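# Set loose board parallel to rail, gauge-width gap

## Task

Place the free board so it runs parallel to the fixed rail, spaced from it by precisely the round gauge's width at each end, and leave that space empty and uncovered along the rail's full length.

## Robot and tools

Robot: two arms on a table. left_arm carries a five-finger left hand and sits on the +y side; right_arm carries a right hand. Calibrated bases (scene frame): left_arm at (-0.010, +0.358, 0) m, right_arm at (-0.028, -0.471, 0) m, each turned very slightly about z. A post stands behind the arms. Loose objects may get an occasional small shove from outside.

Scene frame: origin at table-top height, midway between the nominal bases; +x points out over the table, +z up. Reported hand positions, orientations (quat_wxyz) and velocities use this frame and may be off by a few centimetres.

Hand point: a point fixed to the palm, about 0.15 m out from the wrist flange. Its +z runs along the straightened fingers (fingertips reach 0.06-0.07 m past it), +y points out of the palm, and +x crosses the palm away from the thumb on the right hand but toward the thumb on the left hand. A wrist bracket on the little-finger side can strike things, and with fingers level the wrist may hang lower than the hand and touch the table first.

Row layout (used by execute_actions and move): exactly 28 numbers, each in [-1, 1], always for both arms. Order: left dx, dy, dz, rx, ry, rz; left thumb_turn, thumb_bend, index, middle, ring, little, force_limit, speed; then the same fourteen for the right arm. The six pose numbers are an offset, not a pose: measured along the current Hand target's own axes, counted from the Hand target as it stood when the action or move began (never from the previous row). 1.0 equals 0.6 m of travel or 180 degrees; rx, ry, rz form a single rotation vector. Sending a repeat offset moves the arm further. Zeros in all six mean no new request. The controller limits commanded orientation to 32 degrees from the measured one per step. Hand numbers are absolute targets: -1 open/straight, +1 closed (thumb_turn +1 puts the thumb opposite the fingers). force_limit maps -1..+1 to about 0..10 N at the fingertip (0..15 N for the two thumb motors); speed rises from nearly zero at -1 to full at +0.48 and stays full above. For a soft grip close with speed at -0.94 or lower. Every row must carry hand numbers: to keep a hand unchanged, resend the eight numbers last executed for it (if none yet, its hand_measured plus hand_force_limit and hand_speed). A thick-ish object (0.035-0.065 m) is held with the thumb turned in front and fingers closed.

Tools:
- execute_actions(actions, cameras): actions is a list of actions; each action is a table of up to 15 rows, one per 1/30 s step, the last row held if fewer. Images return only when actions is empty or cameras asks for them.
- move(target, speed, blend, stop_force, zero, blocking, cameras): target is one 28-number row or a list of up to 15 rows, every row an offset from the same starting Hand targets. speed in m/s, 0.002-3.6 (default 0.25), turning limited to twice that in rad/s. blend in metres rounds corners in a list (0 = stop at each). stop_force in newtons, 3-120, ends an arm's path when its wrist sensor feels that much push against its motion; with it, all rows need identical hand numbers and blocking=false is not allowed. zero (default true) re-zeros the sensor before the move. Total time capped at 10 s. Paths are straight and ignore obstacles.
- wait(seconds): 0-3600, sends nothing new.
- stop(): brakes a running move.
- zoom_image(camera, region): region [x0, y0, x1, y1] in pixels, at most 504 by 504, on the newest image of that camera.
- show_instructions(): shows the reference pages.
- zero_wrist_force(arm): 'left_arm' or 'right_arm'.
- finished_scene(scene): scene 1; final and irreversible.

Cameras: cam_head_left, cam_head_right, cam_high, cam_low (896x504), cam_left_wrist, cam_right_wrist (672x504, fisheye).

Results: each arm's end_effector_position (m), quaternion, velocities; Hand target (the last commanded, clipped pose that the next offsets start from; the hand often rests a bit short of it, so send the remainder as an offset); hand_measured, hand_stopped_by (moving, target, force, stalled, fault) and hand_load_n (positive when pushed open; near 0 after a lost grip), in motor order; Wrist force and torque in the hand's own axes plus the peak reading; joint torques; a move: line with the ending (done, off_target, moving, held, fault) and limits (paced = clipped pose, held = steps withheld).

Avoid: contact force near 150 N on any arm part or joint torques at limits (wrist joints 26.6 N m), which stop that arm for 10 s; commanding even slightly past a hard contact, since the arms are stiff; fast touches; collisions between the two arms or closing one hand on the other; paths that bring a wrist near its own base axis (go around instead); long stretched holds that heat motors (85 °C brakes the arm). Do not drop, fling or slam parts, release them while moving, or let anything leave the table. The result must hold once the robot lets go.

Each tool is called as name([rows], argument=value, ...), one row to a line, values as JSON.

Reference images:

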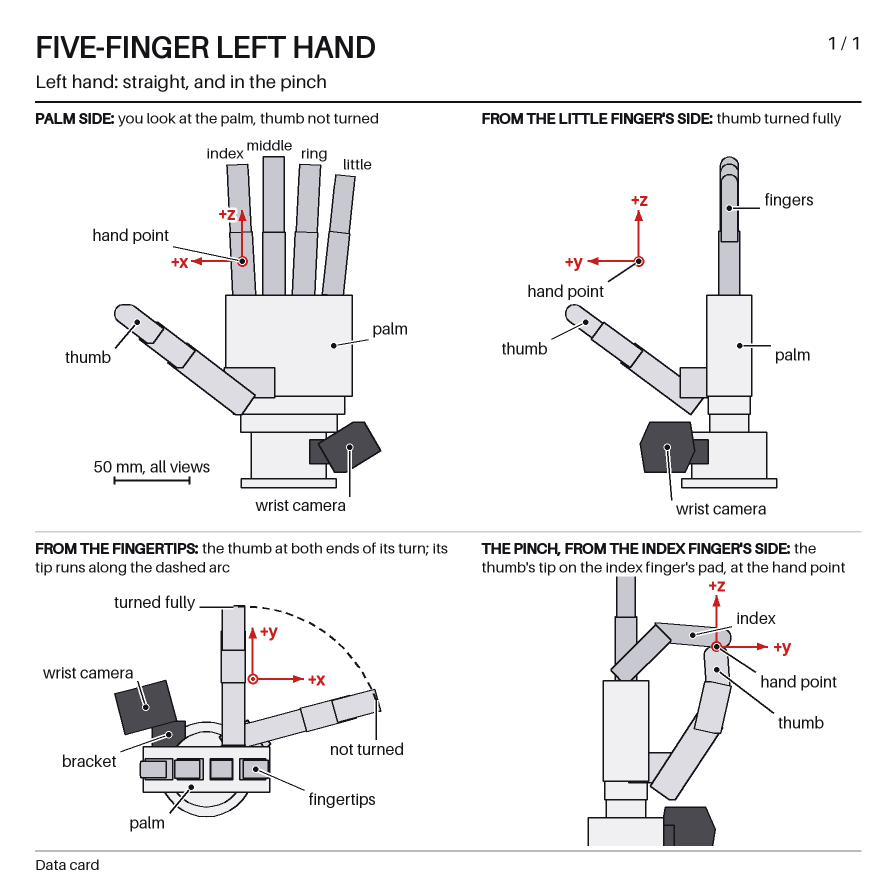

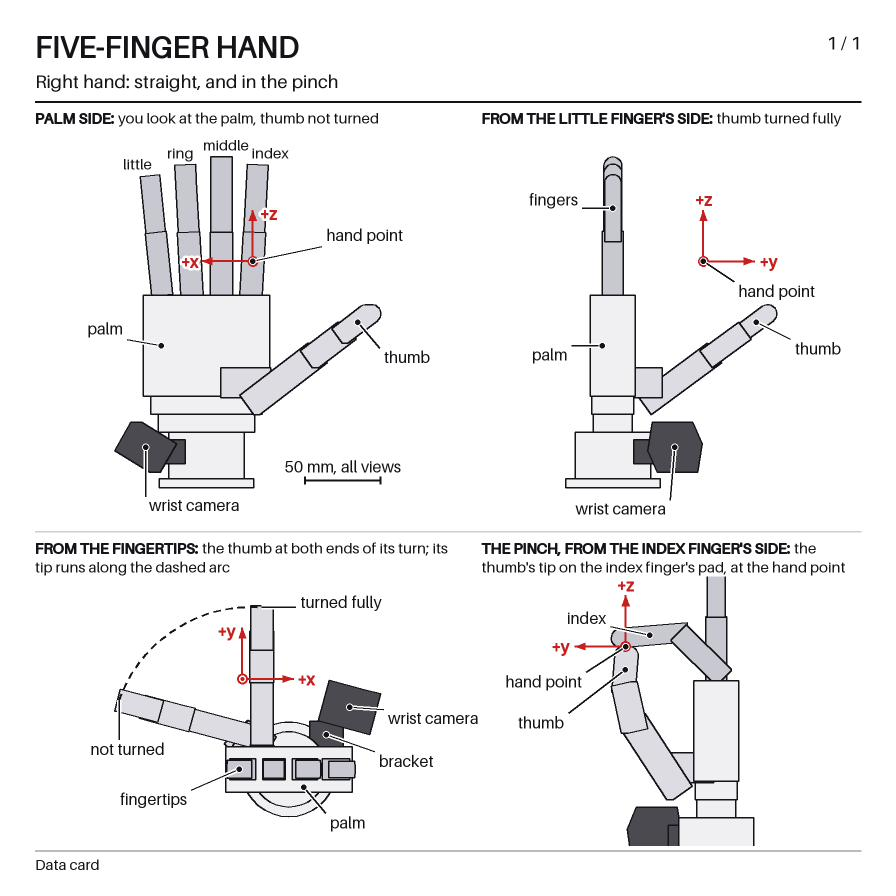

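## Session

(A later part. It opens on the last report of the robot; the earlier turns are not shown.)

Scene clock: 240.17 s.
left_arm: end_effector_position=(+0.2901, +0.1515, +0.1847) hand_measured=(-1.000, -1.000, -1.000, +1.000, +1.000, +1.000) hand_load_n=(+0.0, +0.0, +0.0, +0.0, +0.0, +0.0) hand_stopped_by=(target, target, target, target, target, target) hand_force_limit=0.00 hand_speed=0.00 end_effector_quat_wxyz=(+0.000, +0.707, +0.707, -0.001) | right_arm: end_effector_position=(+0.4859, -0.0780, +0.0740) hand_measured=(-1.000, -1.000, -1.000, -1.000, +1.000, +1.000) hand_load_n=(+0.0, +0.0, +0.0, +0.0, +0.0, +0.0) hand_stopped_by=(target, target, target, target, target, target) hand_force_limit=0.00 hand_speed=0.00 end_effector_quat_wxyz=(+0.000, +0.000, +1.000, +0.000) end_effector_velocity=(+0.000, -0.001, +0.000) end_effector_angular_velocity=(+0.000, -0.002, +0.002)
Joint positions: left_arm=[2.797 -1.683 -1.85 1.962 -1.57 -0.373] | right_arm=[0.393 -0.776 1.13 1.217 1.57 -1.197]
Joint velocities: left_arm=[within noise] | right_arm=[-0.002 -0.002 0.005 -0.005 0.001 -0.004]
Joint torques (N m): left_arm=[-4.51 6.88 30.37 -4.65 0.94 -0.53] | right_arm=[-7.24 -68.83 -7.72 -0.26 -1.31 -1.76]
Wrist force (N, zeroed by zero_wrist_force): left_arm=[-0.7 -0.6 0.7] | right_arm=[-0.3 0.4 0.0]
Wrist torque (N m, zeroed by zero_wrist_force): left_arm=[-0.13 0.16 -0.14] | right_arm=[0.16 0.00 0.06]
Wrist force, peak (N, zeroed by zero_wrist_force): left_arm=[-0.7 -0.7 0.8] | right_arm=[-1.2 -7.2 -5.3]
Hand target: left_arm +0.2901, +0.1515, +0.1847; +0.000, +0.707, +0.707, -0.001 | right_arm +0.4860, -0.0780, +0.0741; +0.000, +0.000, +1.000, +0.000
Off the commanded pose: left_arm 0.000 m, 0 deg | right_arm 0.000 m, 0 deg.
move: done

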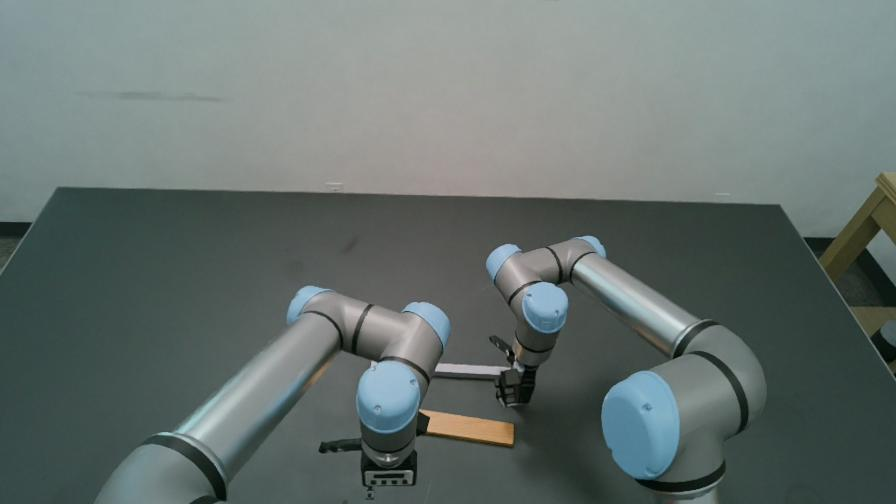

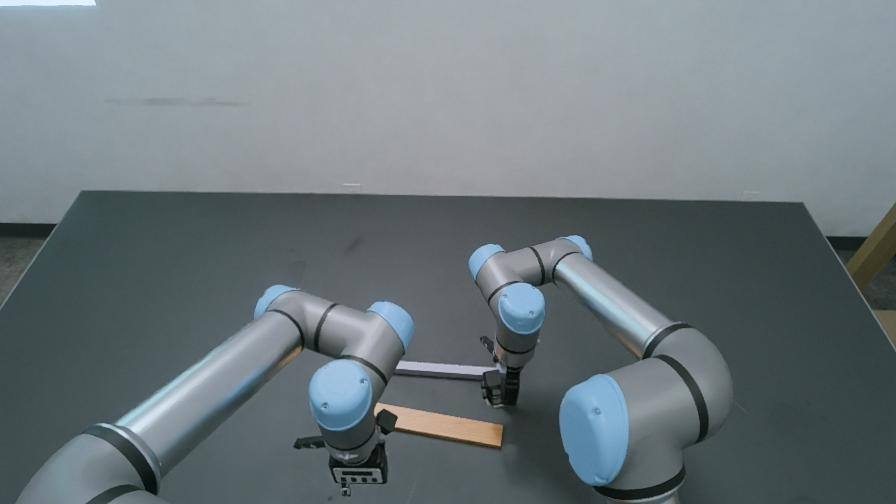

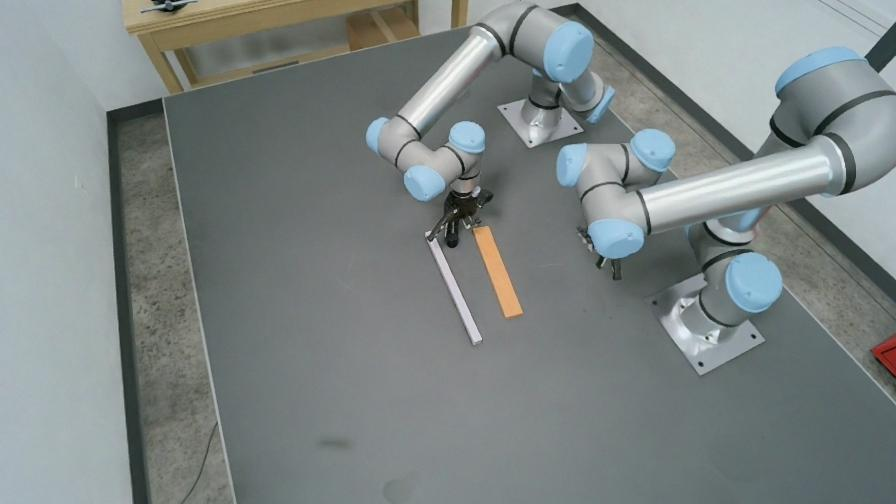

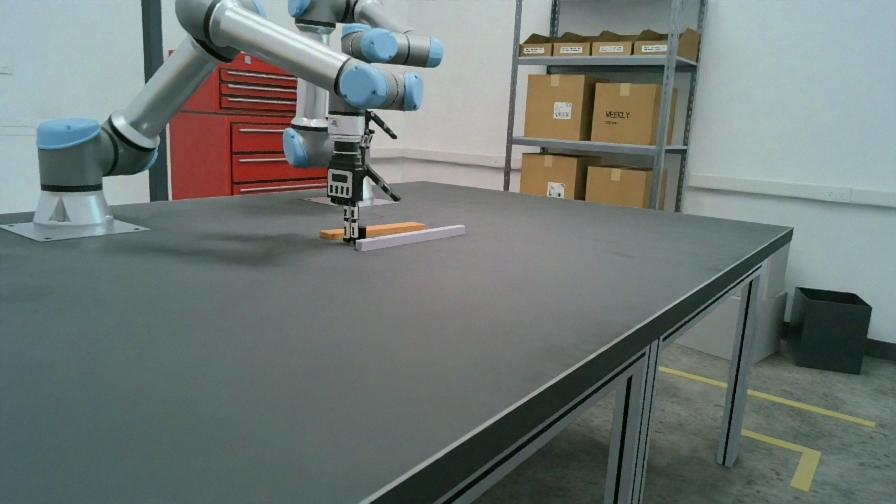

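move([
  [0,0,0,0,0,0,-1,-1,-1,1,1,1,0,0,0,-0.035,0,0,0,0,-1,-1,-1,-1,1,1,0,0],
  [0,0,0,0,0,0,-1,-1,-1,1,1,1,0,0,0,-0.05,-0.2,0,0,0,-1,-1,-1,-1,1,1,0,0],
  [0,0,0,0,0,0,-1,-1,-1,1,1,1,0,0,0.2,-0.45,-0.25,0,0,0,-1,-1,-1,-1,1,1,0,0],
], speed=[0.08,0.25,0.35], blend=[0.003,0.02,0], cameras=["cam_head_left"])

zoom_image(camera="cam_head_left", region=[430, 330, 570, 470])

Scene clock: 279.03 s.
left_arm: end_effector_position=(+0.2901, +0.1515, +0.1847) hand_measured=(-1.000, -1.000, -1.000, +1.000, +1.000, +1.000) hand_load_n=(+0.0, +0.0, +0.0, +0.0, +0.0, +0.0) hand_stopped_by=(target, target, target, target, target, target) hand_force_limit=0.00 hand_speed=0.00 end_effector_quat_wxyz=(+0.000, +0.707, +0.707, -0.001) | right_arm: end_effector_position=(+0.3662, -0.3481, +0.2241) hand_measured=(-1.000, -1.000, -1.000, -1.000, +1.000, +1.000) hand_load_n=(+0.5, +0.0, +0.0, +0.0, +0.0, +0.0) hand_stopped_by=(target, target, target, target, target, target) hand_force_limit=0.00 hand_speed=0.00 end_effector_quat_wxyz=(+0.000, +0.000, +1.000, +0.000) end_effector_velocity=(+0.000, -0.001, +0.000) end_effector_angular_velocity=(-0.002, +0.000, +0.004)
Joint positions: left_arm=[2.797 -1.683 -1.85 1.962 -1.57 -0.373] | right_arm=[-0.179 -1.413 1.692 1.292 1.571 -1.77]
Joint velocities: left_arm=[within noise] | right_arm=[-0.002 -0.001 0 0 0.002 -0.006]
Joint torques (N m): left_arm=[-4.32 7.25 30.19 -4.74 0.9 -0.55] | right_arm=[-6.65 -40.23 -6.14 5.05 2.44 -2.03]
Wrist force (N, zeroed by zero_wrist_force): left_arm=[-0.7 -0.5 0.5] | right_arm=[0.0 0.7 -0.5]
Wrist torque (N m, zeroed by zero_wrist_force): left_arm=[-0.12 0.15 -0.15] | right_arm=[0.24 0.03 0.02]
Wrist force, peak (N, zeroed by zero_wrist_force): left_arm=[-0.7 -0.2 1.1] | right_arm=[-1.6 2.8 -1.1]
Hand target: left_arm +0.2901, +0.1515, +0.1847; +0.000, +0.707, +0.707, -0.001 | right_arm +0.3662, -0.3481, +0.2241; +0.000, +0.000, +1.000, +0.000
Off the commanded pose: left_arm 0.000 m, 0 deg | right_arm 0.000 m, 0 deg.
move: done

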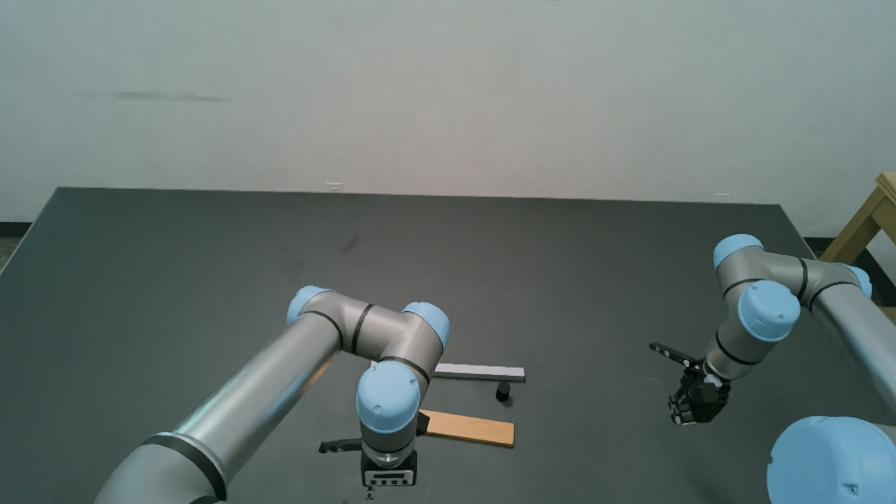

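Scaled by 3.600.

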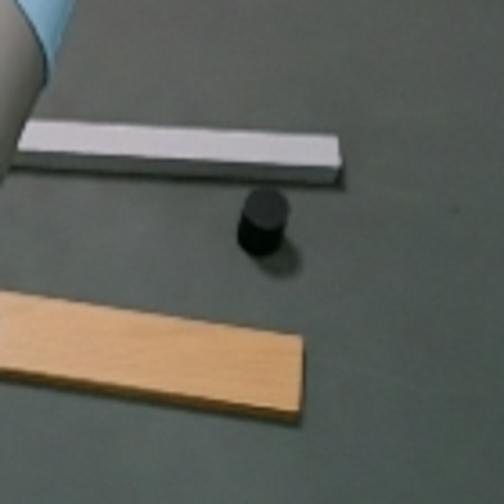

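move([
  [-0.0692,0.425,0.0417,0,0,0,-1,-1,-1,1,1,1,0,0,0,0,0,0,0,0,-1,-1,-1,-1,1,1,0,0],
  [-0.0692,0.425,0.187,0,0,0,-1,-1,-1,1,1,1,0,0,0,0,0,0,0,0,-1,-1,-1,-1,1,1,0,0],
], speed=[0.3,0.15], blend=[0.003,0], cameras=["cam_head_left","cam_head_right","cam_high"])

zoom_image(camera="cam_head_left", region=[340, 330, 480, 470])

zoom_image(camera="cam_high", region=[400, 210, 540, 350])

Scene clock: 291.93 s.
left_arm: end_effector_position=(+0.5449, +0.1101, +0.0722) hand_measured=(-1.000, -1.000, -1.000, +1.000, +1.000, +1.000) hand_load_n=(+0.0, +0.0, +0.0, +0.0, +0.0, +0.0) hand_stopped_by=(target, target, target, target, target, target) hand_force_limit=0.00 hand_speed=0.00 end_effector_quat_wxyz=(+0.000, +0.707, +0.707, -0.001) | right_arm: end_effector_position=(+0.3662, -0.3481, +0.2241) hand_measured=(-1.000, -1.000, -1.000, -1.000, +1.000, +1.000) hand_load_n=(+0.0, +0.0, +0.0, +0.0, +0.0, +0.0) hand_stopped_by=(target, target, target, target, target, target) hand_force_limit=0.00 hand_speed=0.00 end_effector_quat_wxyz=(+0.000, +0.000, +1.000, +0.000)
Joint positions: left_arm=[2.893 -2.322 -1.213 1.963 -1.57 -0.276] | right_arm=[-0.179 -1.414 1.692 1.292 1.571 -1.77]
Joint torques (N m): left_arm=[-10.12 51.31 24.85 -0.61 -1.16 1.02] | right_arm=[1.29 -40.84 -6.8 4.71 1.84 -1.82]
Wrist force (N, zeroed by zero_wrist_force): left_arm=[-0.3 -0.7 0.6] | right_arm=[-0.2 0.8 -0.6]
Wrist torque (N m, zeroed by zero_wrist_force): left_arm=[-0.18 0.11 -0.01] | right_arm=[0.26 0.07 0.03]
Wrist force, peak (N, zeroed by zero_wrist_force): left_arm=[-0.3 -2.8 0.8] | right_arm=[-0.3 1.0 -0.7]
Hand target: left_arm +0.5450, +0.1100, +0.0723; +0.000, +0.707, +0.707, -0.001 | right_arm +0.3662, -0.3481, +0.2241; +0.000, +0.000, +1.000, +0.000
Off the commanded pose: left_arm 0.000 m, 0 deg | right_arm 0.000 m, 0 deg.
move: done

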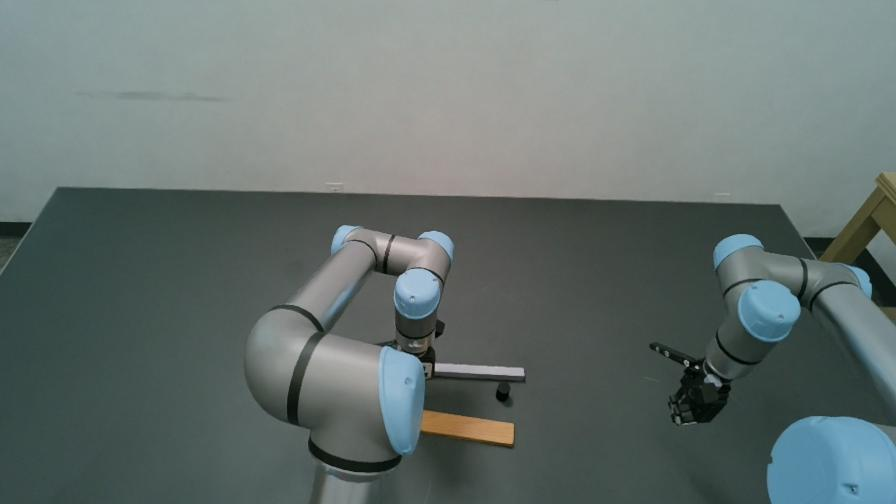

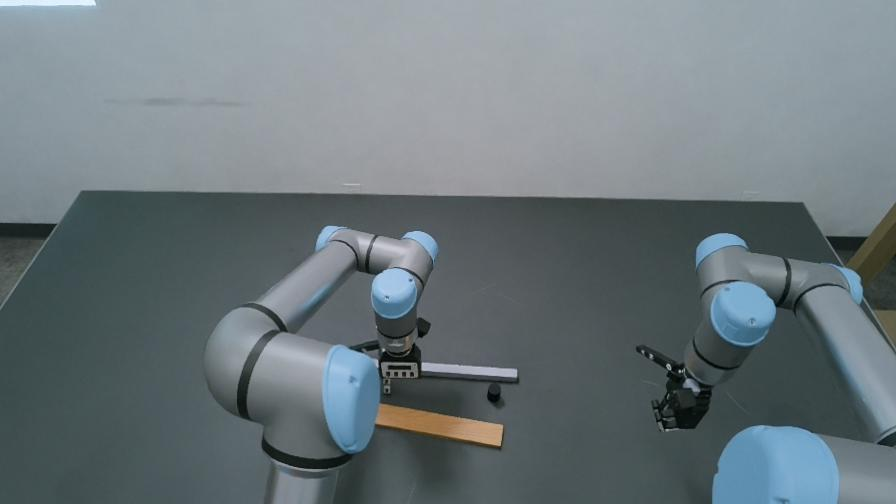

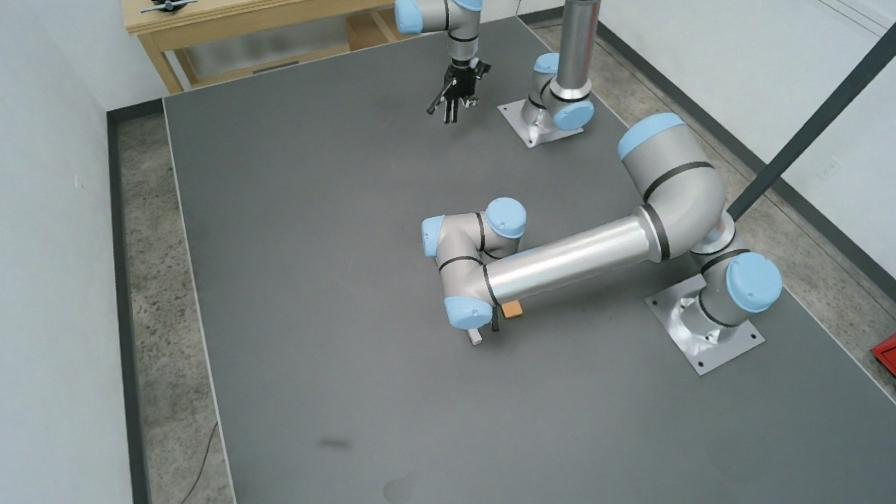

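Scaled by 3.600.

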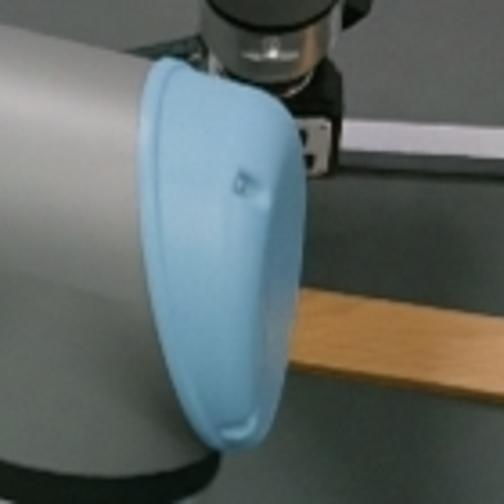

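Scaled by 3.600.

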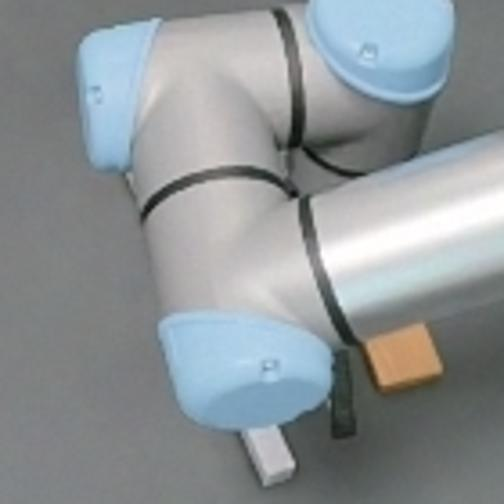

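move(target=[0,0.045,0,0,0,0,-1,-1,-1,1,1,1,0,0,0,0,0,0,0,0,-1,-1,-1,-1,1,1,0,0], speed=0.05, stop_force=8)

move(target=[0,0.05,0,0,0,0,-1,-1,-1,1,1,1,0,0,0,0,0,0,0,0,-1,-1,-1,-1,1,1,0,0], speed=0.006, stop_force=4, cameras=["cam_head_right"])

zoom_image(camera="cam_head_right", region=[340, 330, 440, 430])

Scene clock: 299.33 s.
left_arm: end_effector_position=(+0.5720, +0.1100, +0.0722) hand_measured=(-1.000, -1.000, -1.000, +1.000, +1.000, +1.000) hand_load_n=(+0.0, +0.0, +0.0, +0.0, +0.0, +0.0) hand_stopped_by=(target, target, target, target, target, target) hand_force_limit=0.00 hand_speed=0.00 end_effector_quat_wxyz=(+0.000, +0.707, +0.707, -0.001) | right_arm: end_effector_position=(+0.3662, -0.3481, +0.2241) hand_measured=(-1.000, -1.000, -1.000, -1.000, +1.000, +1.000) hand_load_n=(+0.0, +0.0, +0.0, +0.0, +0.0, +0.0) hand_stopped_by=(target, target, target, target, target, target) hand_force_limit=0.00 hand_speed=0.00 end_effector_quat_wxyz=(+0.000, +0.000, +1.000, +0.000)
Joint positions: left_arm=[2.906 -2.38 -1.107 1.916 -1.57 -0.263] | right_arm=[-0.179 -1.414 1.692 1.292 1.571 -1.77]
Joint torques (N m): left_arm=[-10.64 58.23 14.68 0.35 -0.96 -0.99] | right_arm=[-2.17 -40.1 -6.51 4.04 1.18 -1.69]
Wrist force (N, zeroed by zero_wrist_force): left_arm=[-0.6 -0.7 0.7] | right_arm=[-0.2 1.0 -0.6]
Wrist torque (N m, zeroed by zero_wrist_force): left_arm=[-0.15 0.15 -0.19] | right_arm=[0.29 0.07 0.04]
Wrist force, peak (N, zeroed by zero_wrist_force): left_arm=[-0.8 -0.6 0.9] | right_arm=[-0.3 1.1 -0.6]
Hand target: left_arm +0.5720, +0.1100, +0.0722; +0.000, +0.707, +0.707, -0.001 | right_arm +0.3662, -0.3481, +0.2241; +0.000, +0.000, +1.000, +0.000
Off the commanded pose: left_arm 0.000 m, 0 deg | right_arm 0.000 m, 0 deg.
move: done

Scene clock: 304.00 s.
left_arm: end_effector_position=(+0.5938, +0.1101, +0.0722) hand_measured=(-1.000, -1.000, -1.000, +1.000, +1.000, +1.000) hand_load_n=(+0.0, +0.0, +0.0, +0.0, +0.0, +0.0) hand_stopped_by=(target, target, target, target, target, target) hand_force_limit=0.00 hand_speed=0.00 end_effector_quat_wxyz=(+0.000, +0.707, +0.707, -0.001) | right_arm: end_effector_position=(+0.3662, -0.3481, +0.2241) hand_measured=(-1.000, -1.000, -1.000, -1.000, +1.000, +1.000) hand_load_n=(+0.0, +0.0, +0.0, +0.0, +0.0, +0.5) hand_stopped_by=(target, target, target, target, target, target) hand_force_limit=0.00 hand_speed=0.00 end_effector_quat_wxyz=(+0.000, +0.000, +1.000, +0.000)
Joint positions: left_arm=[2.916 -2.431 -1.014 1.873 -1.57 -0.254] | right_arm=[-0.179 -1.414 1.692 1.292 1.571 -1.77]
Joint torques (N m): left_arm=[-5.72 61.35 6.17 0.97 -2.31 -0.78] | right_arm=[-5.9 -40.47 -6.88 3.35 0.28 -1.55]
Wrist force (N, zeroed by zero_wrist_force): left_arm=[-1.6 -3.2 1.0] | right_arm=[0.0 0.9 -0.5]
Wrist torque (N m, zeroed by zero_wrist_force): left_arm=[-0.10 0.17 -0.28] | right_arm=[0.28 0.03 0.05]
Wrist force, peak (N, zeroed by zero_wrist_force): left_arm=[-1.0 -7.6 0.2] | right_arm=[-0.2 1.0 -0.7]
Hand target: left_arm +0.5938, +0.1101, +0.0722; +0.000, +0.707, +0.707, -0.001 (not the last commanded pose) | right_arm +0.3662, -0.3481, +0.2241; +0.000, +0.000, +1.000, +0.000
Off the commanded pose: left_arm 0.008 m, 0 deg | right_arm 0.000 m, 0 deg.
move: contact (left_arm)

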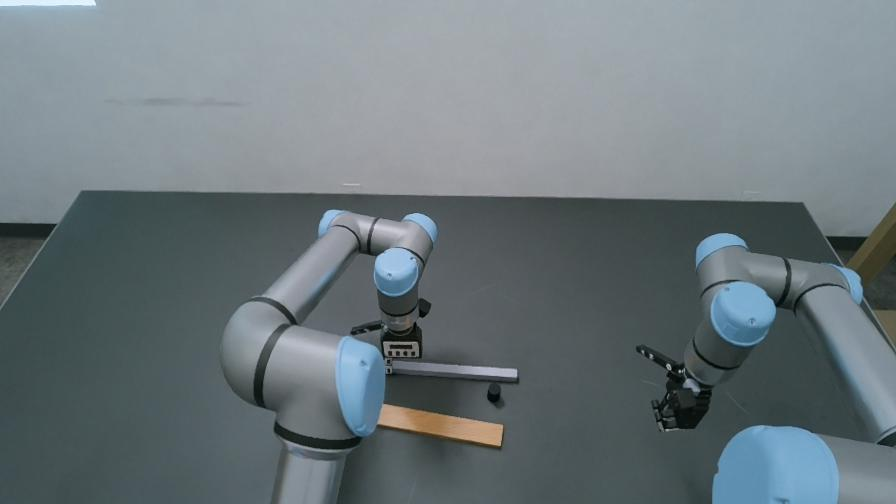

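Scaled by 5.040.

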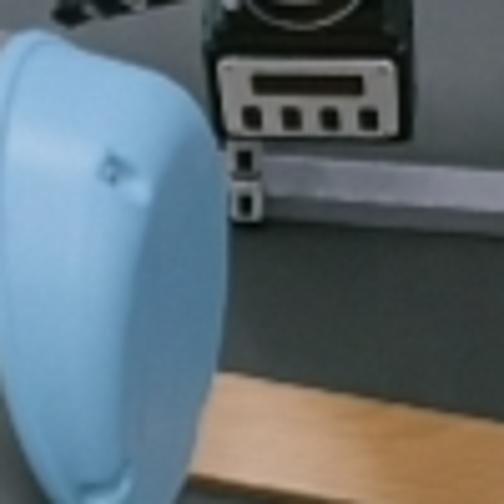

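move(target=[0,-0.005,0,0,0,0,-1,-1,-1,1,1,1,0,0,0,0,0,0,0,0,-1,-1,-1,-1,1,1,0,0], speed=0.05)

move(target=[0,0.01,0,0,0,0,-1,-1,-1,1,1,1,0,0,0,0,0,0,0,0,-1,-1,-1,-1,1,1,0,0], speed=0.003, stop_force=3)

move(target=[0,0.01,0,0,0,0,-1,-1,-1,1,1,1,0,0,0,0,0,0,0,0,-1,-1,-1,-1,1,1,0,0], speed=0.003, stop_force=4)

Scene clock: 309.27 s.
left_arm: end_effector_position=(+0.5907, +0.1100, +0.0723) hand_measured=(-1.000, -1.000, -1.000, +1.000, +1.000, +1.000) hand_load_n=(+0.0, -0.5, +0.0, +0.0, +0.0, +0.0) hand_stopped_by=(target, target, target, target, target, target) hand_force_limit=0.00 hand_speed=0.00 end_effector_quat_wxyz=(+0.000, +0.707, +0.707, -0.001) | right_arm: end_effector_position=(+0.3662, -0.3481, +0.2241) hand_measured=(-1.000, -1.000, -1.000, -1.000, +1.000, +1.000) hand_load_n=(+0.0, -0.5, +0.0, +0.0, +0.0, +0.0) hand_stopped_by=(target, target, target, target, target, target) hand_force_limit=0.00 hand_speed=0.00 end_effector_quat_wxyz=(+0.000, +0.000, +1.000, +0.000)
Joint positions: left_arm=[2.914 -2.424 -1.027 1.88 -1.57 -0.255] | right_arm=[-0.179 -1.414 1.692 1.292 1.571 -1.77]
Joint torques (N m): left_arm=[3.94 34.8 28.67 -4.91 -2.33 1.2] | right_arm=[-6.77 -40.91 -7.27 2.84 -0.4 -1.46]
Wrist force (N, zeroed by zero_wrist_force): left_arm=[-0.6 -0.3 0.7] | right_arm=[-0.2 0.9 -0.5]
Wrist torque (N m, zeroed by zero_wrist_force): left_arm=[-0.11 0.13 -0.03] | right_arm=[0.27 0.06 0.04]
Wrist force, peak (N, zeroed by zero_wrist_force): left_arm=[-1.8 -3.4 0.9] | right_arm=[-0.3 1.2 -0.3]
Hand target: left_arm +0.5908, +0.1101, +0.0722; +0.000, +0.707, +0.707, -0.001 | right_arm +0.3662, -0.3481, +0.2241; +0.000, +0.000, +1.000, +0.000
Off the commanded pose: left_arm 0.000 m, 0 deg | right_arm 0.000 m, 0 deg.
move: done

Scene clock: 311.30 s.
left_arm: end_effector_position=(+0.5937, +0.1101, +0.0722) hand_measured=(-1.000, -1.000, -1.000, +1.000, +1.000, +1.000) hand_load_n=(+0.0, +0.0, +0.0, +0.0, +0.0, +0.0) hand_stopped_by=(target, target, target, target, target, target) hand_force_limit=0.00 hand_speed=0.00 end_effector_quat_wxyz=(+0.000, +0.707, +0.707, -0.001) | right_arm: end_effector_position=(+0.3662, -0.3481, +0.2241) hand_measured=(-1.000, -1.000, -1.000, -1.000, +1.000, +1.000) hand_load_n=(+0.0, +0.0, +0.0, +0.0, +0.0, +0.0) hand_stopped_by=(target, target, target, target, target, target) hand_force_limit=0.00 hand_speed=0.00 end_effector_quat_wxyz=(+0.000, +0.000, +1.000, +0.000)
Joint positions: left_arm=[2.916 -2.431 -1.014 1.873 -1.57 -0.254] | right_arm=[-0.179 -1.414 1.692 1.292 1.571 -1.77]
Joint torques (N m): left_arm=[-0.09 60.46 5.81 0.75 -2.01 -0.56] | right_arm=[-6.73 -40.49 -6.51 2.56 -0.78 -1.43]
Wrist force (N, zeroed by zero_wrist_force): left_arm=[-0.7 -1.8 1.0] | right_arm=[-0.1 0.9 -0.4]
Wrist torque (N m, zeroed by zero_wrist_force): left_arm=[-0.10 0.11 -0.24] | right_arm=[0.26 0.05 0.04]
Wrist force, peak (N, zeroed by zero_wrist_force): left_arm=[-0.9 -4.5 0.4] | right_arm=[-0.1 1.0 -0.8]
Hand target: left_arm +0.5937, +0.1101, +0.0722; +0.000, +0.707, +0.707, -0.001 (not the last commanded pose) | right_arm +0.3662, -0.3481, +0.2241; +0.000, +0.000, +1.000, +0.000
Off the commanded pose: left_arm 0.003 m, 0 deg | right_arm 0.000 m, 0 deg.
move: contact (left_arm)

Scene clock: 312.13 s.
left_arm: end_effector_position=(+0.5938, +0.1101, +0.0722) hand_measured=(-1.000, -1.000, -1.000, +1.000, +1.000, +1.000) hand_load_n=(+0.0, +0.0, +0.0, +0.0, +0.0, +0.0) hand_stopped_by=(target, target, target, target, target, target) hand_force_limit=0.00 hand_speed=0.00 end_effector_quat_wxyz=(+0.000, +0.707, +0.707, -0.001) | right_arm: end_effector_position=(+0.3662, -0.3481, +0.2241) hand_measured=(-1.000, -1.000, -1.000, -1.000, +1.000, +1.000) hand_load_n=(+0.0, +0.0, +0.0, +0.0, +0.0, +0.0) hand_stopped_by=(target, target, target, target, target, target) hand_force_limit=0.00 hand_speed=0.00 end_effector_quat_wxyz=(+0.000, +0.000, +1.000, +0.000)
Joint positions: left_arm=[2.916 -2.431 -1.014 1.873 -1.57 -0.254] | right_arm=[-0.179 -1.414 1.692 1.292 1.571 -1.77]
Joint torques (N m): left_arm=[4.22 61.54 6.94 1.33 -1.9 0.46] | right_arm=[-6.91 -39.54 -6.69 2.29 -0.76 -1.28]
Wrist force (N, zeroed by zero_wrist_force): left_arm=[-0.3 -4.4 1.7] | right_arm=[-0.2 0.9 -0.5]
Wrist torque (N m, zeroed by zero_wrist_force): left_arm=[-0.16 0.13 -0.19] | right_arm=[0.27 0.06 0.03]
Wrist force, peak (N, zeroed by zero_wrist_force): left_arm=[0.4 -7.5 2.4] | right_arm=[-0.2 1.0 -0.6]
Hand target: left_arm +0.5938, +0.1101, +0.0722; +0.000, +0.707, +0.707, -0.001 (not the last commanded pose) | right_arm +0.3662, -0.3481, +0.2241; +0.000, +0.000, +1.000, +0.000
Off the commanded pose: left_arm 0.006 m, 0 deg | right_arm 0.000 m, 0 deg.
move: contact (left_arm)

move([
  [0,-0.05,0,0,0,0,-1,-1,-1,1,1,1,0,0,0,0,0,0,0,0,-1,-1,-1,-1,1,1,0,0],
  [-0.3083,-0.05,0,0,0,0,-1,-1,-1,1,1,1,0,0,0,0,0,0,0,0,-1,-1,-1,-1,1,1,0,0],
  [-0.3083,-0.02,0,0,0,0,-1,-1,-1,1,1,1,0,0,0,0,0,0,0,0,-1,-1,-1,-1,1,1,0,0],
], speed=[0.1,0.2,0.1], cameras=["cam_head_left","cam_head_right"])

move(target=[0,0.04,0,0,0,0,-1,-1,-1,1,1,1,0,0,0,0,0,0,0,0,-1,-1,-1,-1,1,1,0,0], speed=0.004, stop_force=3.5)

Scene clock: 321.87 s.
left_arm: end_effector_position=(+0.5820, -0.0749, +0.0723) hand_measured=(-1.000, -1.000, -1.000, +1.000, +1.000, +1.000) hand_load_n=(+0.0, +0.0, +0.5, +0.0, +0.0, +0.0) hand_stopped_by=(target, target, target, target, target, target) hand_force_limit=0.00 hand_speed=0.00 end_effector_quat_wxyz=(+0.000, +0.707, +0.707, -0.001) | right_arm: end_effector_position=(+0.3662, -0.3481, +0.2241) hand_measured=(-1.000, -1.000, -1.000, -1.000, +1.000, +1.000) hand_load_n=(+0.0, +0.0, +0.5, +0.0, +0.0, +0.0) hand_stopped_by=(target, target, target, target, target, target) hand_force_limit=0.00 hand_speed=0.00 end_effector_quat_wxyz=(+0.000, +0.000, +1.000, +0.000)
Joint positions: left_arm=[2.642 -2.806 -0.284 1.519 -1.57 -0.527] | right_arm=[-0.179 -1.414 1.692 1.292 1.571 -1.77]
Joint torques (N m): left_arm=[-8.21 69.04 22.38 2.81 -2.65 1.77] | right_arm=[-7.59 -39.72 -6.75 1.45 -1.49 -1.23]
Wrist force (N, zeroed by zero_wrist_force): left_arm=[5.9 -14.6 3.6] | right_arm=[-0.3 0.8 -0.4]
Wrist torque (N m, zeroed by zero_wrist_force): left_arm=[-0.12 0.29 0.45] | right_arm=[0.24 0.07 0.03]
Wrist force, peak (N, zeroed by zero_wrist_force): left_arm=[6.4 -27.5 3.5] | right_arm=[-0.1 1.0 -0.8]
Hand target: left_arm +0.5819, -0.0749, +0.0724; +0.000, +0.707, +0.707, -0.001 | right_arm +0.3662, -0.3481, +0.2241; +0.000, +0.000, +1.000, +0.000
Off the commanded pose: left_arm 0.000 m, 0 deg | right_arm 0.000 m, 0 deg.
move: done

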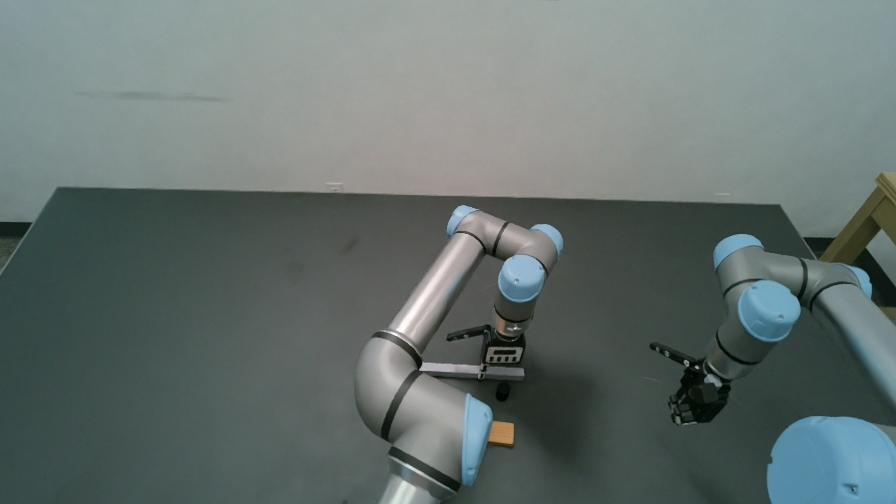

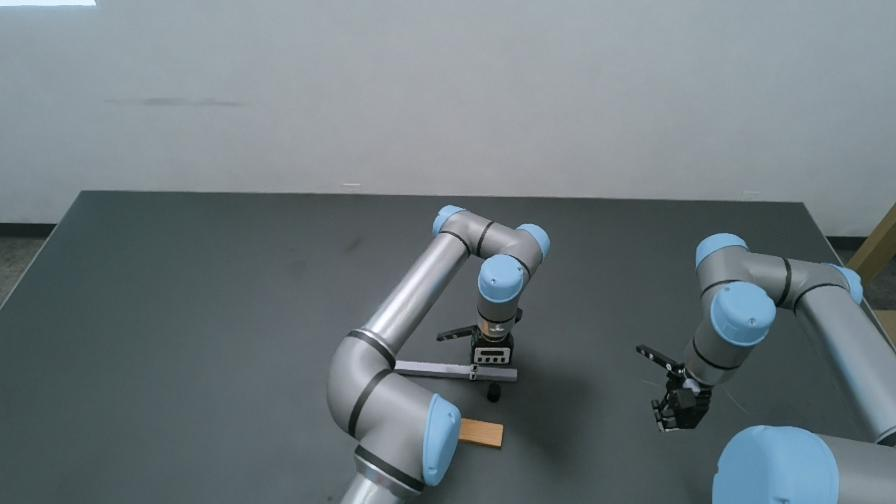

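Scene clock: 322.60 s.
left_arm: end_effector_position=(+0.5820, -0.0749, +0.0724) hand_measured=(-1.000, -1.000, -1.000, +1.000, +1.000, +1.000) hand_load_n=(+0.0, +0.0, +0.5, +0.0, +0.0, +0.0) hand_stopped_by=(target, target, target, target, target, target) hand_force_limit=0.00 hand_speed=0.00 end_effector_quat_wxyz=(+0.000, +0.707, +0.707, -0.001) | right_arm: end_effector_position=(+0.3662, -0.3481, +0.2241) hand_measured=(-1.000, -1.000, -1.000, -1.000, +1.000, +1.000) hand_load_n=(+0.0, +0.0, +0.0, +0.0, +0.0, +0.0) hand_stopped_by=(target, target, target, target, target, target) hand_force_limit=0.00 hand_speed=0.00 end_effector_quat_wxyz=(+0.000, +0.000, +1.000, +0.000)
Joint positions: left_arm=[2.642 -2.806 -0.284 1.519 -1.57 -0.527] | right_arm=[-0.179 -1.414 1.692 1.292 1.571 -1.77]
Joint torques (N m): left_arm=[-5.04 72.95 11.22 4.27 -2.69 -0.65] | right_arm=[-6.43 -40.05 -7.1 1.51 -1.34 -1.23]
Wrist force (N, zeroed by zero_wrist_force): left_arm=[5.6 -16.1 3.5] | right_arm=[-0.2 0.7 -0.2]
Wrist torque (N m, zeroed by zero_wrist_force): left_arm=[-0.09 0.30 0.39] | right_arm=[0.23 0.04 0.03]
Wrist force, peak (N, zeroed by zero_wrist_force): left_arm=[7.1 -19.1 5.7] | right_arm=[-0.2 0.9 -0.8]
Hand target: left_arm +0.5820, -0.0749, +0.0724; +0.000, +0.707, +0.707, -0.001 (not the last commanded pose) | right_arm +0.3662, -0.3481, +0.2241; +0.000, +0.000, +1.000, +0.000
Off the commanded pose: left_arm 0.024 m, 0 deg | right_arm 0.000 m, 0 deg.
move: contact (left_arm)

move(target=[0,-0.01,0,0,0,0,-1,-1,-1,1,1,1,0,0,0,0,0,0,0,0,-1,-1,-1,-1,1,1,0,0], speed=0.05)

move(target=[0,0.02,0,0,0,0,-1,-1,-1,1,1,1,0,0,0,0,0,0,0,0,-1,-1,-1,-1,1,1,0,0], speed=0.004, stop_force=3.5)

Scene clock: 327.40 s.
left_arm: end_effector_position=(+0.5760, -0.0750, +0.0725) hand_measured=(-1.000, -1.000, -1.000, +1.000, +1.000, +1.000) hand_load_n=(+0.0, +0.0, +0.0, +0.0, +0.0, +0.0) hand_stopped_by=(target, target, target, target, target, target) hand_force_limit=0.00 hand_speed=0.00 end_effector_quat_wxyz=(+0.000, +0.707, +0.707, -0.001) | right_arm: end_effector_position=(+0.3662, -0.3481, +0.2241) hand_measured=(-1.000, -1.000, -1.000, -1.000, +1.000, +1.000) hand_load_n=(+0.0, +0.0, +0.0, +0.0, +0.0, +0.0) hand_stopped_by=(target, target, target, target, target, target) hand_force_limit=0.00 hand_speed=0.00 end_effector_quat_wxyz=(+0.000, +0.000, +1.000, +0.000)
Joint positions: left_arm=[2.638 -2.771 -0.354 1.554 -1.57 -0.531] | right_arm=[-0.179 -1.414 1.692 1.292 1.571 -1.77]
Joint torques (N m): left_arm=[11.1 42.25 21.17 -4.6 1.96 0.78] | right_arm=[-6.92 -40.2 -7.09 0.89 -1.37 -1.11]
Wrist force (N, zeroed by zero_wrist_force): left_arm=[-0.8 0.1 0.0] | right_arm=[-0.1 1.0 -0.7]
Wrist torque (N m, zeroed by zero_wrist_force): left_arm=[0.06 0.17 -0.25] | right_arm=[0.30 0.06 0.04]
Wrist force, peak (N, zeroed by zero_wrist_force): left_arm=[5.4 -16.4 3.9] | right_arm=[-0.3 1.0 -0.9]
Hand target: left_arm +0.5760, -0.0749, +0.0724; +0.000, +0.707, +0.707, -0.001 | right_arm +0.3662, -0.3481, +0.2241; +0.000, +0.000, +1.000, +0.000
Off the commanded pose: left_arm 0.000 m, 0 deg | right_arm 0.000 m, 0 deg.
move: done

Scene clock: 329.87 s.
left_arm: end_effector_position=(+0.5814, -0.0749, +0.0724) hand_measured=(-1.000, -1.000, -1.000, +1.000, +1.000, +1.000) hand_load_n=(+0.0, +0.0, +0.0, +0.0, +0.0, +0.0) hand_stopped_by=(target, target, target, target, target, target) hand_force_limit=0.00 hand_speed=0.00 end_effector_quat_wxyz=(+0.000, +0.707, +0.707, -0.001) | right_arm: end_effector_position=(+0.3662, -0.3481, +0.2241) hand_measured=(-1.000, -1.000, -1.000, -1.000, +1.000, +1.000) hand_load_n=(+0.0, +0.0, +0.0, +0.0, +0.0, +0.0) hand_stopped_by=(target, target, target, target, target, target) hand_force_limit=0.00 hand_speed=0.00 end_effector_quat_wxyz=(+0.000, +0.000, +1.000, +0.000)
Joint positions: left_arm=[2.642 -2.802 -0.293 1.523 -1.57 -0.527] | right_arm=[-0.179 -1.414 1.692 1.292 1.571 -1.77]
Joint torques (N m): left_arm=[-7.9 69.71 6.99 0.82 -1.68 -0.86] | right_arm=[-6.1 -39.7 -7.19 0.64 -1.4 -1.09]
Wrist force (N, zeroed by zero_wrist_force): left_arm=[-0.9 -3.1 1.0] | right_arm=[-0.1 0.7 -0.6]
Wrist torque (N m, zeroed by zero_wrist_force): left_arm=[-0.08 0.18 -0.23] | right_arm=[0.25 0.05 0.03]
Wrist force, peak (N, zeroed by zero_wrist_force): left_arm=[-0.6 -5.7 0.0] | right_arm=[-0.1 1.1 -0.8]
Hand target: left_arm +0.5814, -0.0749, +0.0724; +0.000, +0.707, +0.707, -0.001 (not the last commanded pose) | right_arm +0.3662, -0.3481, +0.2241; +0.000, +0.000, +1.000, +0.000
Off the commanded pose: left_arm 0.007 m, 0 deg | right_arm 0.000 m, 0 deg.
move: contact (left_arm)

move(target=[0,-0.0167,0,0,0,0.0213,-1,-1,-1,1,1,1,0,0,0,0,0,0,0,0,-1,-1,-1,-1,1,1,0,0], speed=0.05)

move(target=[0,0.03,0,0,0,0,-1,-1,-1,1,1,1,0,0,0,0,0,0,0,0,-1,-1,-1,-1,1,1,0,0], speed=0.004, stop_force=3.5)

move([
  [0,-0.0167,0,0,0,0,-1,-1,-1,1,1,1,0,0,0,0,0,0,0,0,-1,-1,-1,-1,1,1,0,0],
  [0.3333,-0.0167,0,0,0,0,-1,-1,-1,1,1,1,0,0,0,0,0,0,0,0,-1,-1,-1,-1,1,1,0,0],
], speed=0.15, blend=[0.002,0])

move(target=[0,0.03,0,0,0,0,-1,-1,-1,1,1,1,0,0,0,0,0,0,0,0,-1,-1,-1,-1,1,1,0,0], speed=0.004, stop_force=3.5)

Scene clock: 340.20 s.
left_arm: end_effector_position=(+0.5714, -0.0750, +0.0725) hand_measured=(-1.000, -1.000, -1.000, +1.000, +1.000, +1.000) hand_load_n=(+0.0, +0.0, +0.0, +0.0, +0.0, +0.0) hand_stopped_by=(target, target, target, target, target, target) hand_force_limit=0.00 hand_speed=0.00 end_effector_quat_wxyz=(+0.000, +0.730, +0.683, -0.001) | right_arm: end_effector_position=(+0.3662, -0.3481, +0.2241) hand_measured=(-1.000, -1.000, -1.000, -1.000, +1.000, +1.000) hand_load_n=(+0.0, +0.0, +0.0, +0.0, +0.0, +0.0) hand_stopped_by=(target, target, target, target, target, target) hand_force_limit=0.00 hand_speed=0.00 end_effector_quat_wxyz=(+0.000, +0.000, +1.000, +0.000)
Joint positions: left_arm=[2.638 -2.724 -0.448 1.601 -1.57 -0.464] | right_arm=[-0.179 -1.414 1.692 1.292 1.571 -1.77]
Joint torques (N m): left_arm=[-2.34 41.14 30.73 -5.02 1.87 -1.19] | right_arm=[-7.15 -39.88 -6.26 -0.14 -1.3 -0.92]
Wrist force (N, zeroed by zero_wrist_force): left_arm=[-0.4 0.3 0.4] | right_arm=[-0.1 0.9 -0.8]
Wrist torque (N m, zeroed by zero_wrist_force): left_arm=[0.04 0.08 -0.03] | right_arm=[0.28 0.06 0.04]
Wrist force, peak (N, zeroed by zero_wrist_force): left_arm=[-1.3 -3.2 1.2] | right_arm=[-0.3 1.1 -0.5]
Hand target: left_arm +0.5714, -0.0749, +0.0724; +0.000, +0.730, +0.683, -0.001 | right_arm +0.3662, -0.3481, +0.2241; +0.000, +0.000, +1.000, +0.000
Off the commanded pose: left_arm 0.000 m, 0 deg | right_arm 0.000 m, 0 deg.
move: done

Scene clock: 343.90 s.
left_arm: end_effector_position=(+0.5816, -0.0756, +0.0724) hand_measured=(-1.000, -1.000, -1.000, +1.000, +1.000, +1.000) hand_load_n=(+0.0, +0.0, +0.0, +0.0, +0.0, +0.0) hand_stopped_by=(target, target, target, target, target, target) hand_force_limit=0.00 hand_speed=0.00 end_effector_quat_wxyz=(+0.000, +0.730, +0.683, -0.001) | right_arm: end_effector_position=(+0.3662, -0.3481, +0.2241) hand_measured=(-1.000, -1.000, -1.000, -1.000, +1.000, +1.000) hand_load_n=(+0.0, +0.0, +0.0, +0.5, +0.0, +0.0) hand_stopped_by=(target, target, target, target, target, target) hand_force_limit=0.00 hand_speed=0.00 end_effector_quat_wxyz=(+0.000, +0.000, +1.000, +0.000)
Joint positions: left_arm=[2.645 -2.775 -0.347 1.551 -1.57 -0.457] | right_arm=[-0.179 -1.414 1.692 1.292 1.571 -1.77]
Joint torques (N m): left_arm=[-6.2 69.5 7.17 0.83 -0.24 -0.66] | right_arm=[-7 -40.64 -7.36 -0.06 -1.45 -0.72]
Wrist force (N, zeroed by zero_wrist_force): left_arm=[-0.9 -2.0 1.2] | right_arm=[-0.2 0.8 -0.6]
Wrist torque (N m, zeroed by zero_wrist_force): left_arm=[-0.07 0.18 -0.25] | right_arm=[0.27 0.06 0.03]
Wrist force, peak (N, zeroed by zero_wrist_force): left_arm=[-0.4 -6.4 0.0] | right_arm=[-0.3 1.0 -0.6]
Hand target: left_arm +0.5816, -0.0756, +0.0724; +0.000, +0.730, +0.683, -0.001 (not the last commanded pose) | right_arm +0.3662, -0.3481, +0.2241; +0.000, +0.000, +1.000, +0.000
Off the commanded pose: left_arm 0.008 m, 0 deg | right_arm 0.000 m, 0 deg.
move: contact (left_arm)

Scene clock: 345.77 s.
left_arm: end_effector_position=(+0.5848, +0.1245, +0.0723) hand_measured=(-1.000, -1.000, -1.000, +1.000, +1.000, +1.000) hand_load_n=(+0.0, +0.0, +0.0, +0.0, +0.0, +0.0) hand_stopped_by=(target, target, target, target, target, target) hand_force_limit=0.00 hand_speed=0.00 end_effector_quat_wxyz=(+0.000, +0.730, +0.683, -0.001) | right_arm: end_effector_position=(+0.3662, -0.3481, +0.2241) hand_measured=(-1.000, -1.000, -1.000, -1.000, +1.000, +1.000) hand_load_n=(+0.0, +0.0, +0.0, +0.0, +0.0, +0.0) hand_stopped_by=(target, target, target, target, target, target) hand_force_limit=0.00 hand_speed=0.00 end_effector_quat_wxyz=(+0.000, +0.000, +1.000, +0.000)
Joint positions: left_arm=[2.942 -2.383 -1.102 1.914 -1.57 -0.161] | right_arm=[-0.179 -1.414 1.692 1.292 1.571 -1.77]
Joint torques (N m): left_arm=[5.99 36.46 17.63 -4.66 0.82 0.97] | right_arm=[-6.68 -39.8 -6.77 -0.09 -1.38 -0.77]
Wrist force (N, zeroed by zero_wrist_force): left_arm=[-0.7 -0.5 0.2] | right_arm=[-0.3 0.8 -0.5]
Wrist torque (N m, zeroed by zero_wrist_force): left_arm=[-0.09 0.16 -0.03] | right_arm=[0.25 0.08 0.02]
Wrist force, peak (N, zeroed by zero_wrist_force): left_arm=[-2.0 -1.1 0.0] | right_arm=[-0.4 1.1 -0.7]
Hand target: left_arm +0.5848, +0.1246, +0.0722; +0.000, +0.730, +0.683, -0.001 | right_arm +0.3662, -0.3481, +0.2241; +0.000, +0.000, +1.000, +0.000
Off the commanded pose: left_arm 0.000 m, 0 deg | right_arm 0.000 m, 0 deg.
move: done

Scene clock: 349.30 s.
left_arm: end_effector_position=(+0.5949, +0.1240, +0.0722) hand_measured=(-1.000, -1.000, -1.000, +1.000, +1.000, +1.000) hand_load_n=(+0.0, +0.0, +0.0, +0.0, +0.0, +0.0) hand_stopped_by=(target, target, target, target, target, target) hand_force_limit=0.00 hand_speed=0.00 end_effector_quat_wxyz=(+0.000, +0.730, +0.683, -0.001) | right_arm: end_effector_position=(+0.3662, -0.3481, +0.2241) hand_measured=(-1.000, -1.000, -1.000, -1.000, +1.000, +1.000) hand_load_n=(+0.0, +0.0, +0.0, +0.0, +0.0, +0.0) hand_stopped_by=(target, target, target, target, target, target) hand_force_limit=0.00 hand_speed=0.00 end_effector_quat_wxyz=(+0.000, +0.000, +1.000, +0.000)
Joint positions: left_arm=[2.945 -2.408 -1.057 1.894 -1.57 -0.158] | right_arm=[-0.179 -1.414 1.692 1.292 1.571 -1.77]
Joint torques (N m): left_arm=[2.08 59.91 5.63 0.49 -1.91 -0.33] | right_arm=[-7.07 -40.31 -6.59 -0.14 -1.28 -0.58]
Wrist force (N, zeroed by zero_wrist_force): left_arm=[-0.7 -1.1 1.1] | right_arm=[-0.1 0.8 -0.6]
Wrist torque (N m, zeroed by zero_wrist_force): left_arm=[-0.02 0.17 -0.26] | right_arm=[0.26 0.05 0.04]
Wrist force, peak (N, zeroed by zero_wrist_force): left_arm=[-0.9 -6.3 -0.6] | right_arm=[-0.3 1.0 -0.8]
Hand target: left_arm +0.5949, +0.1239, +0.0722; +0.000, +0.730, +0.683, -0.001 (not the last commanded pose) | right_arm +0.3662, -0.3481, +0.2241; +0.000, +0.000, +1.000, +0.000
Off the commanded pose: left_arm 0.008 m, 0 deg | right_arm 0.000 m, 0 deg.
move: contact (left_arm)


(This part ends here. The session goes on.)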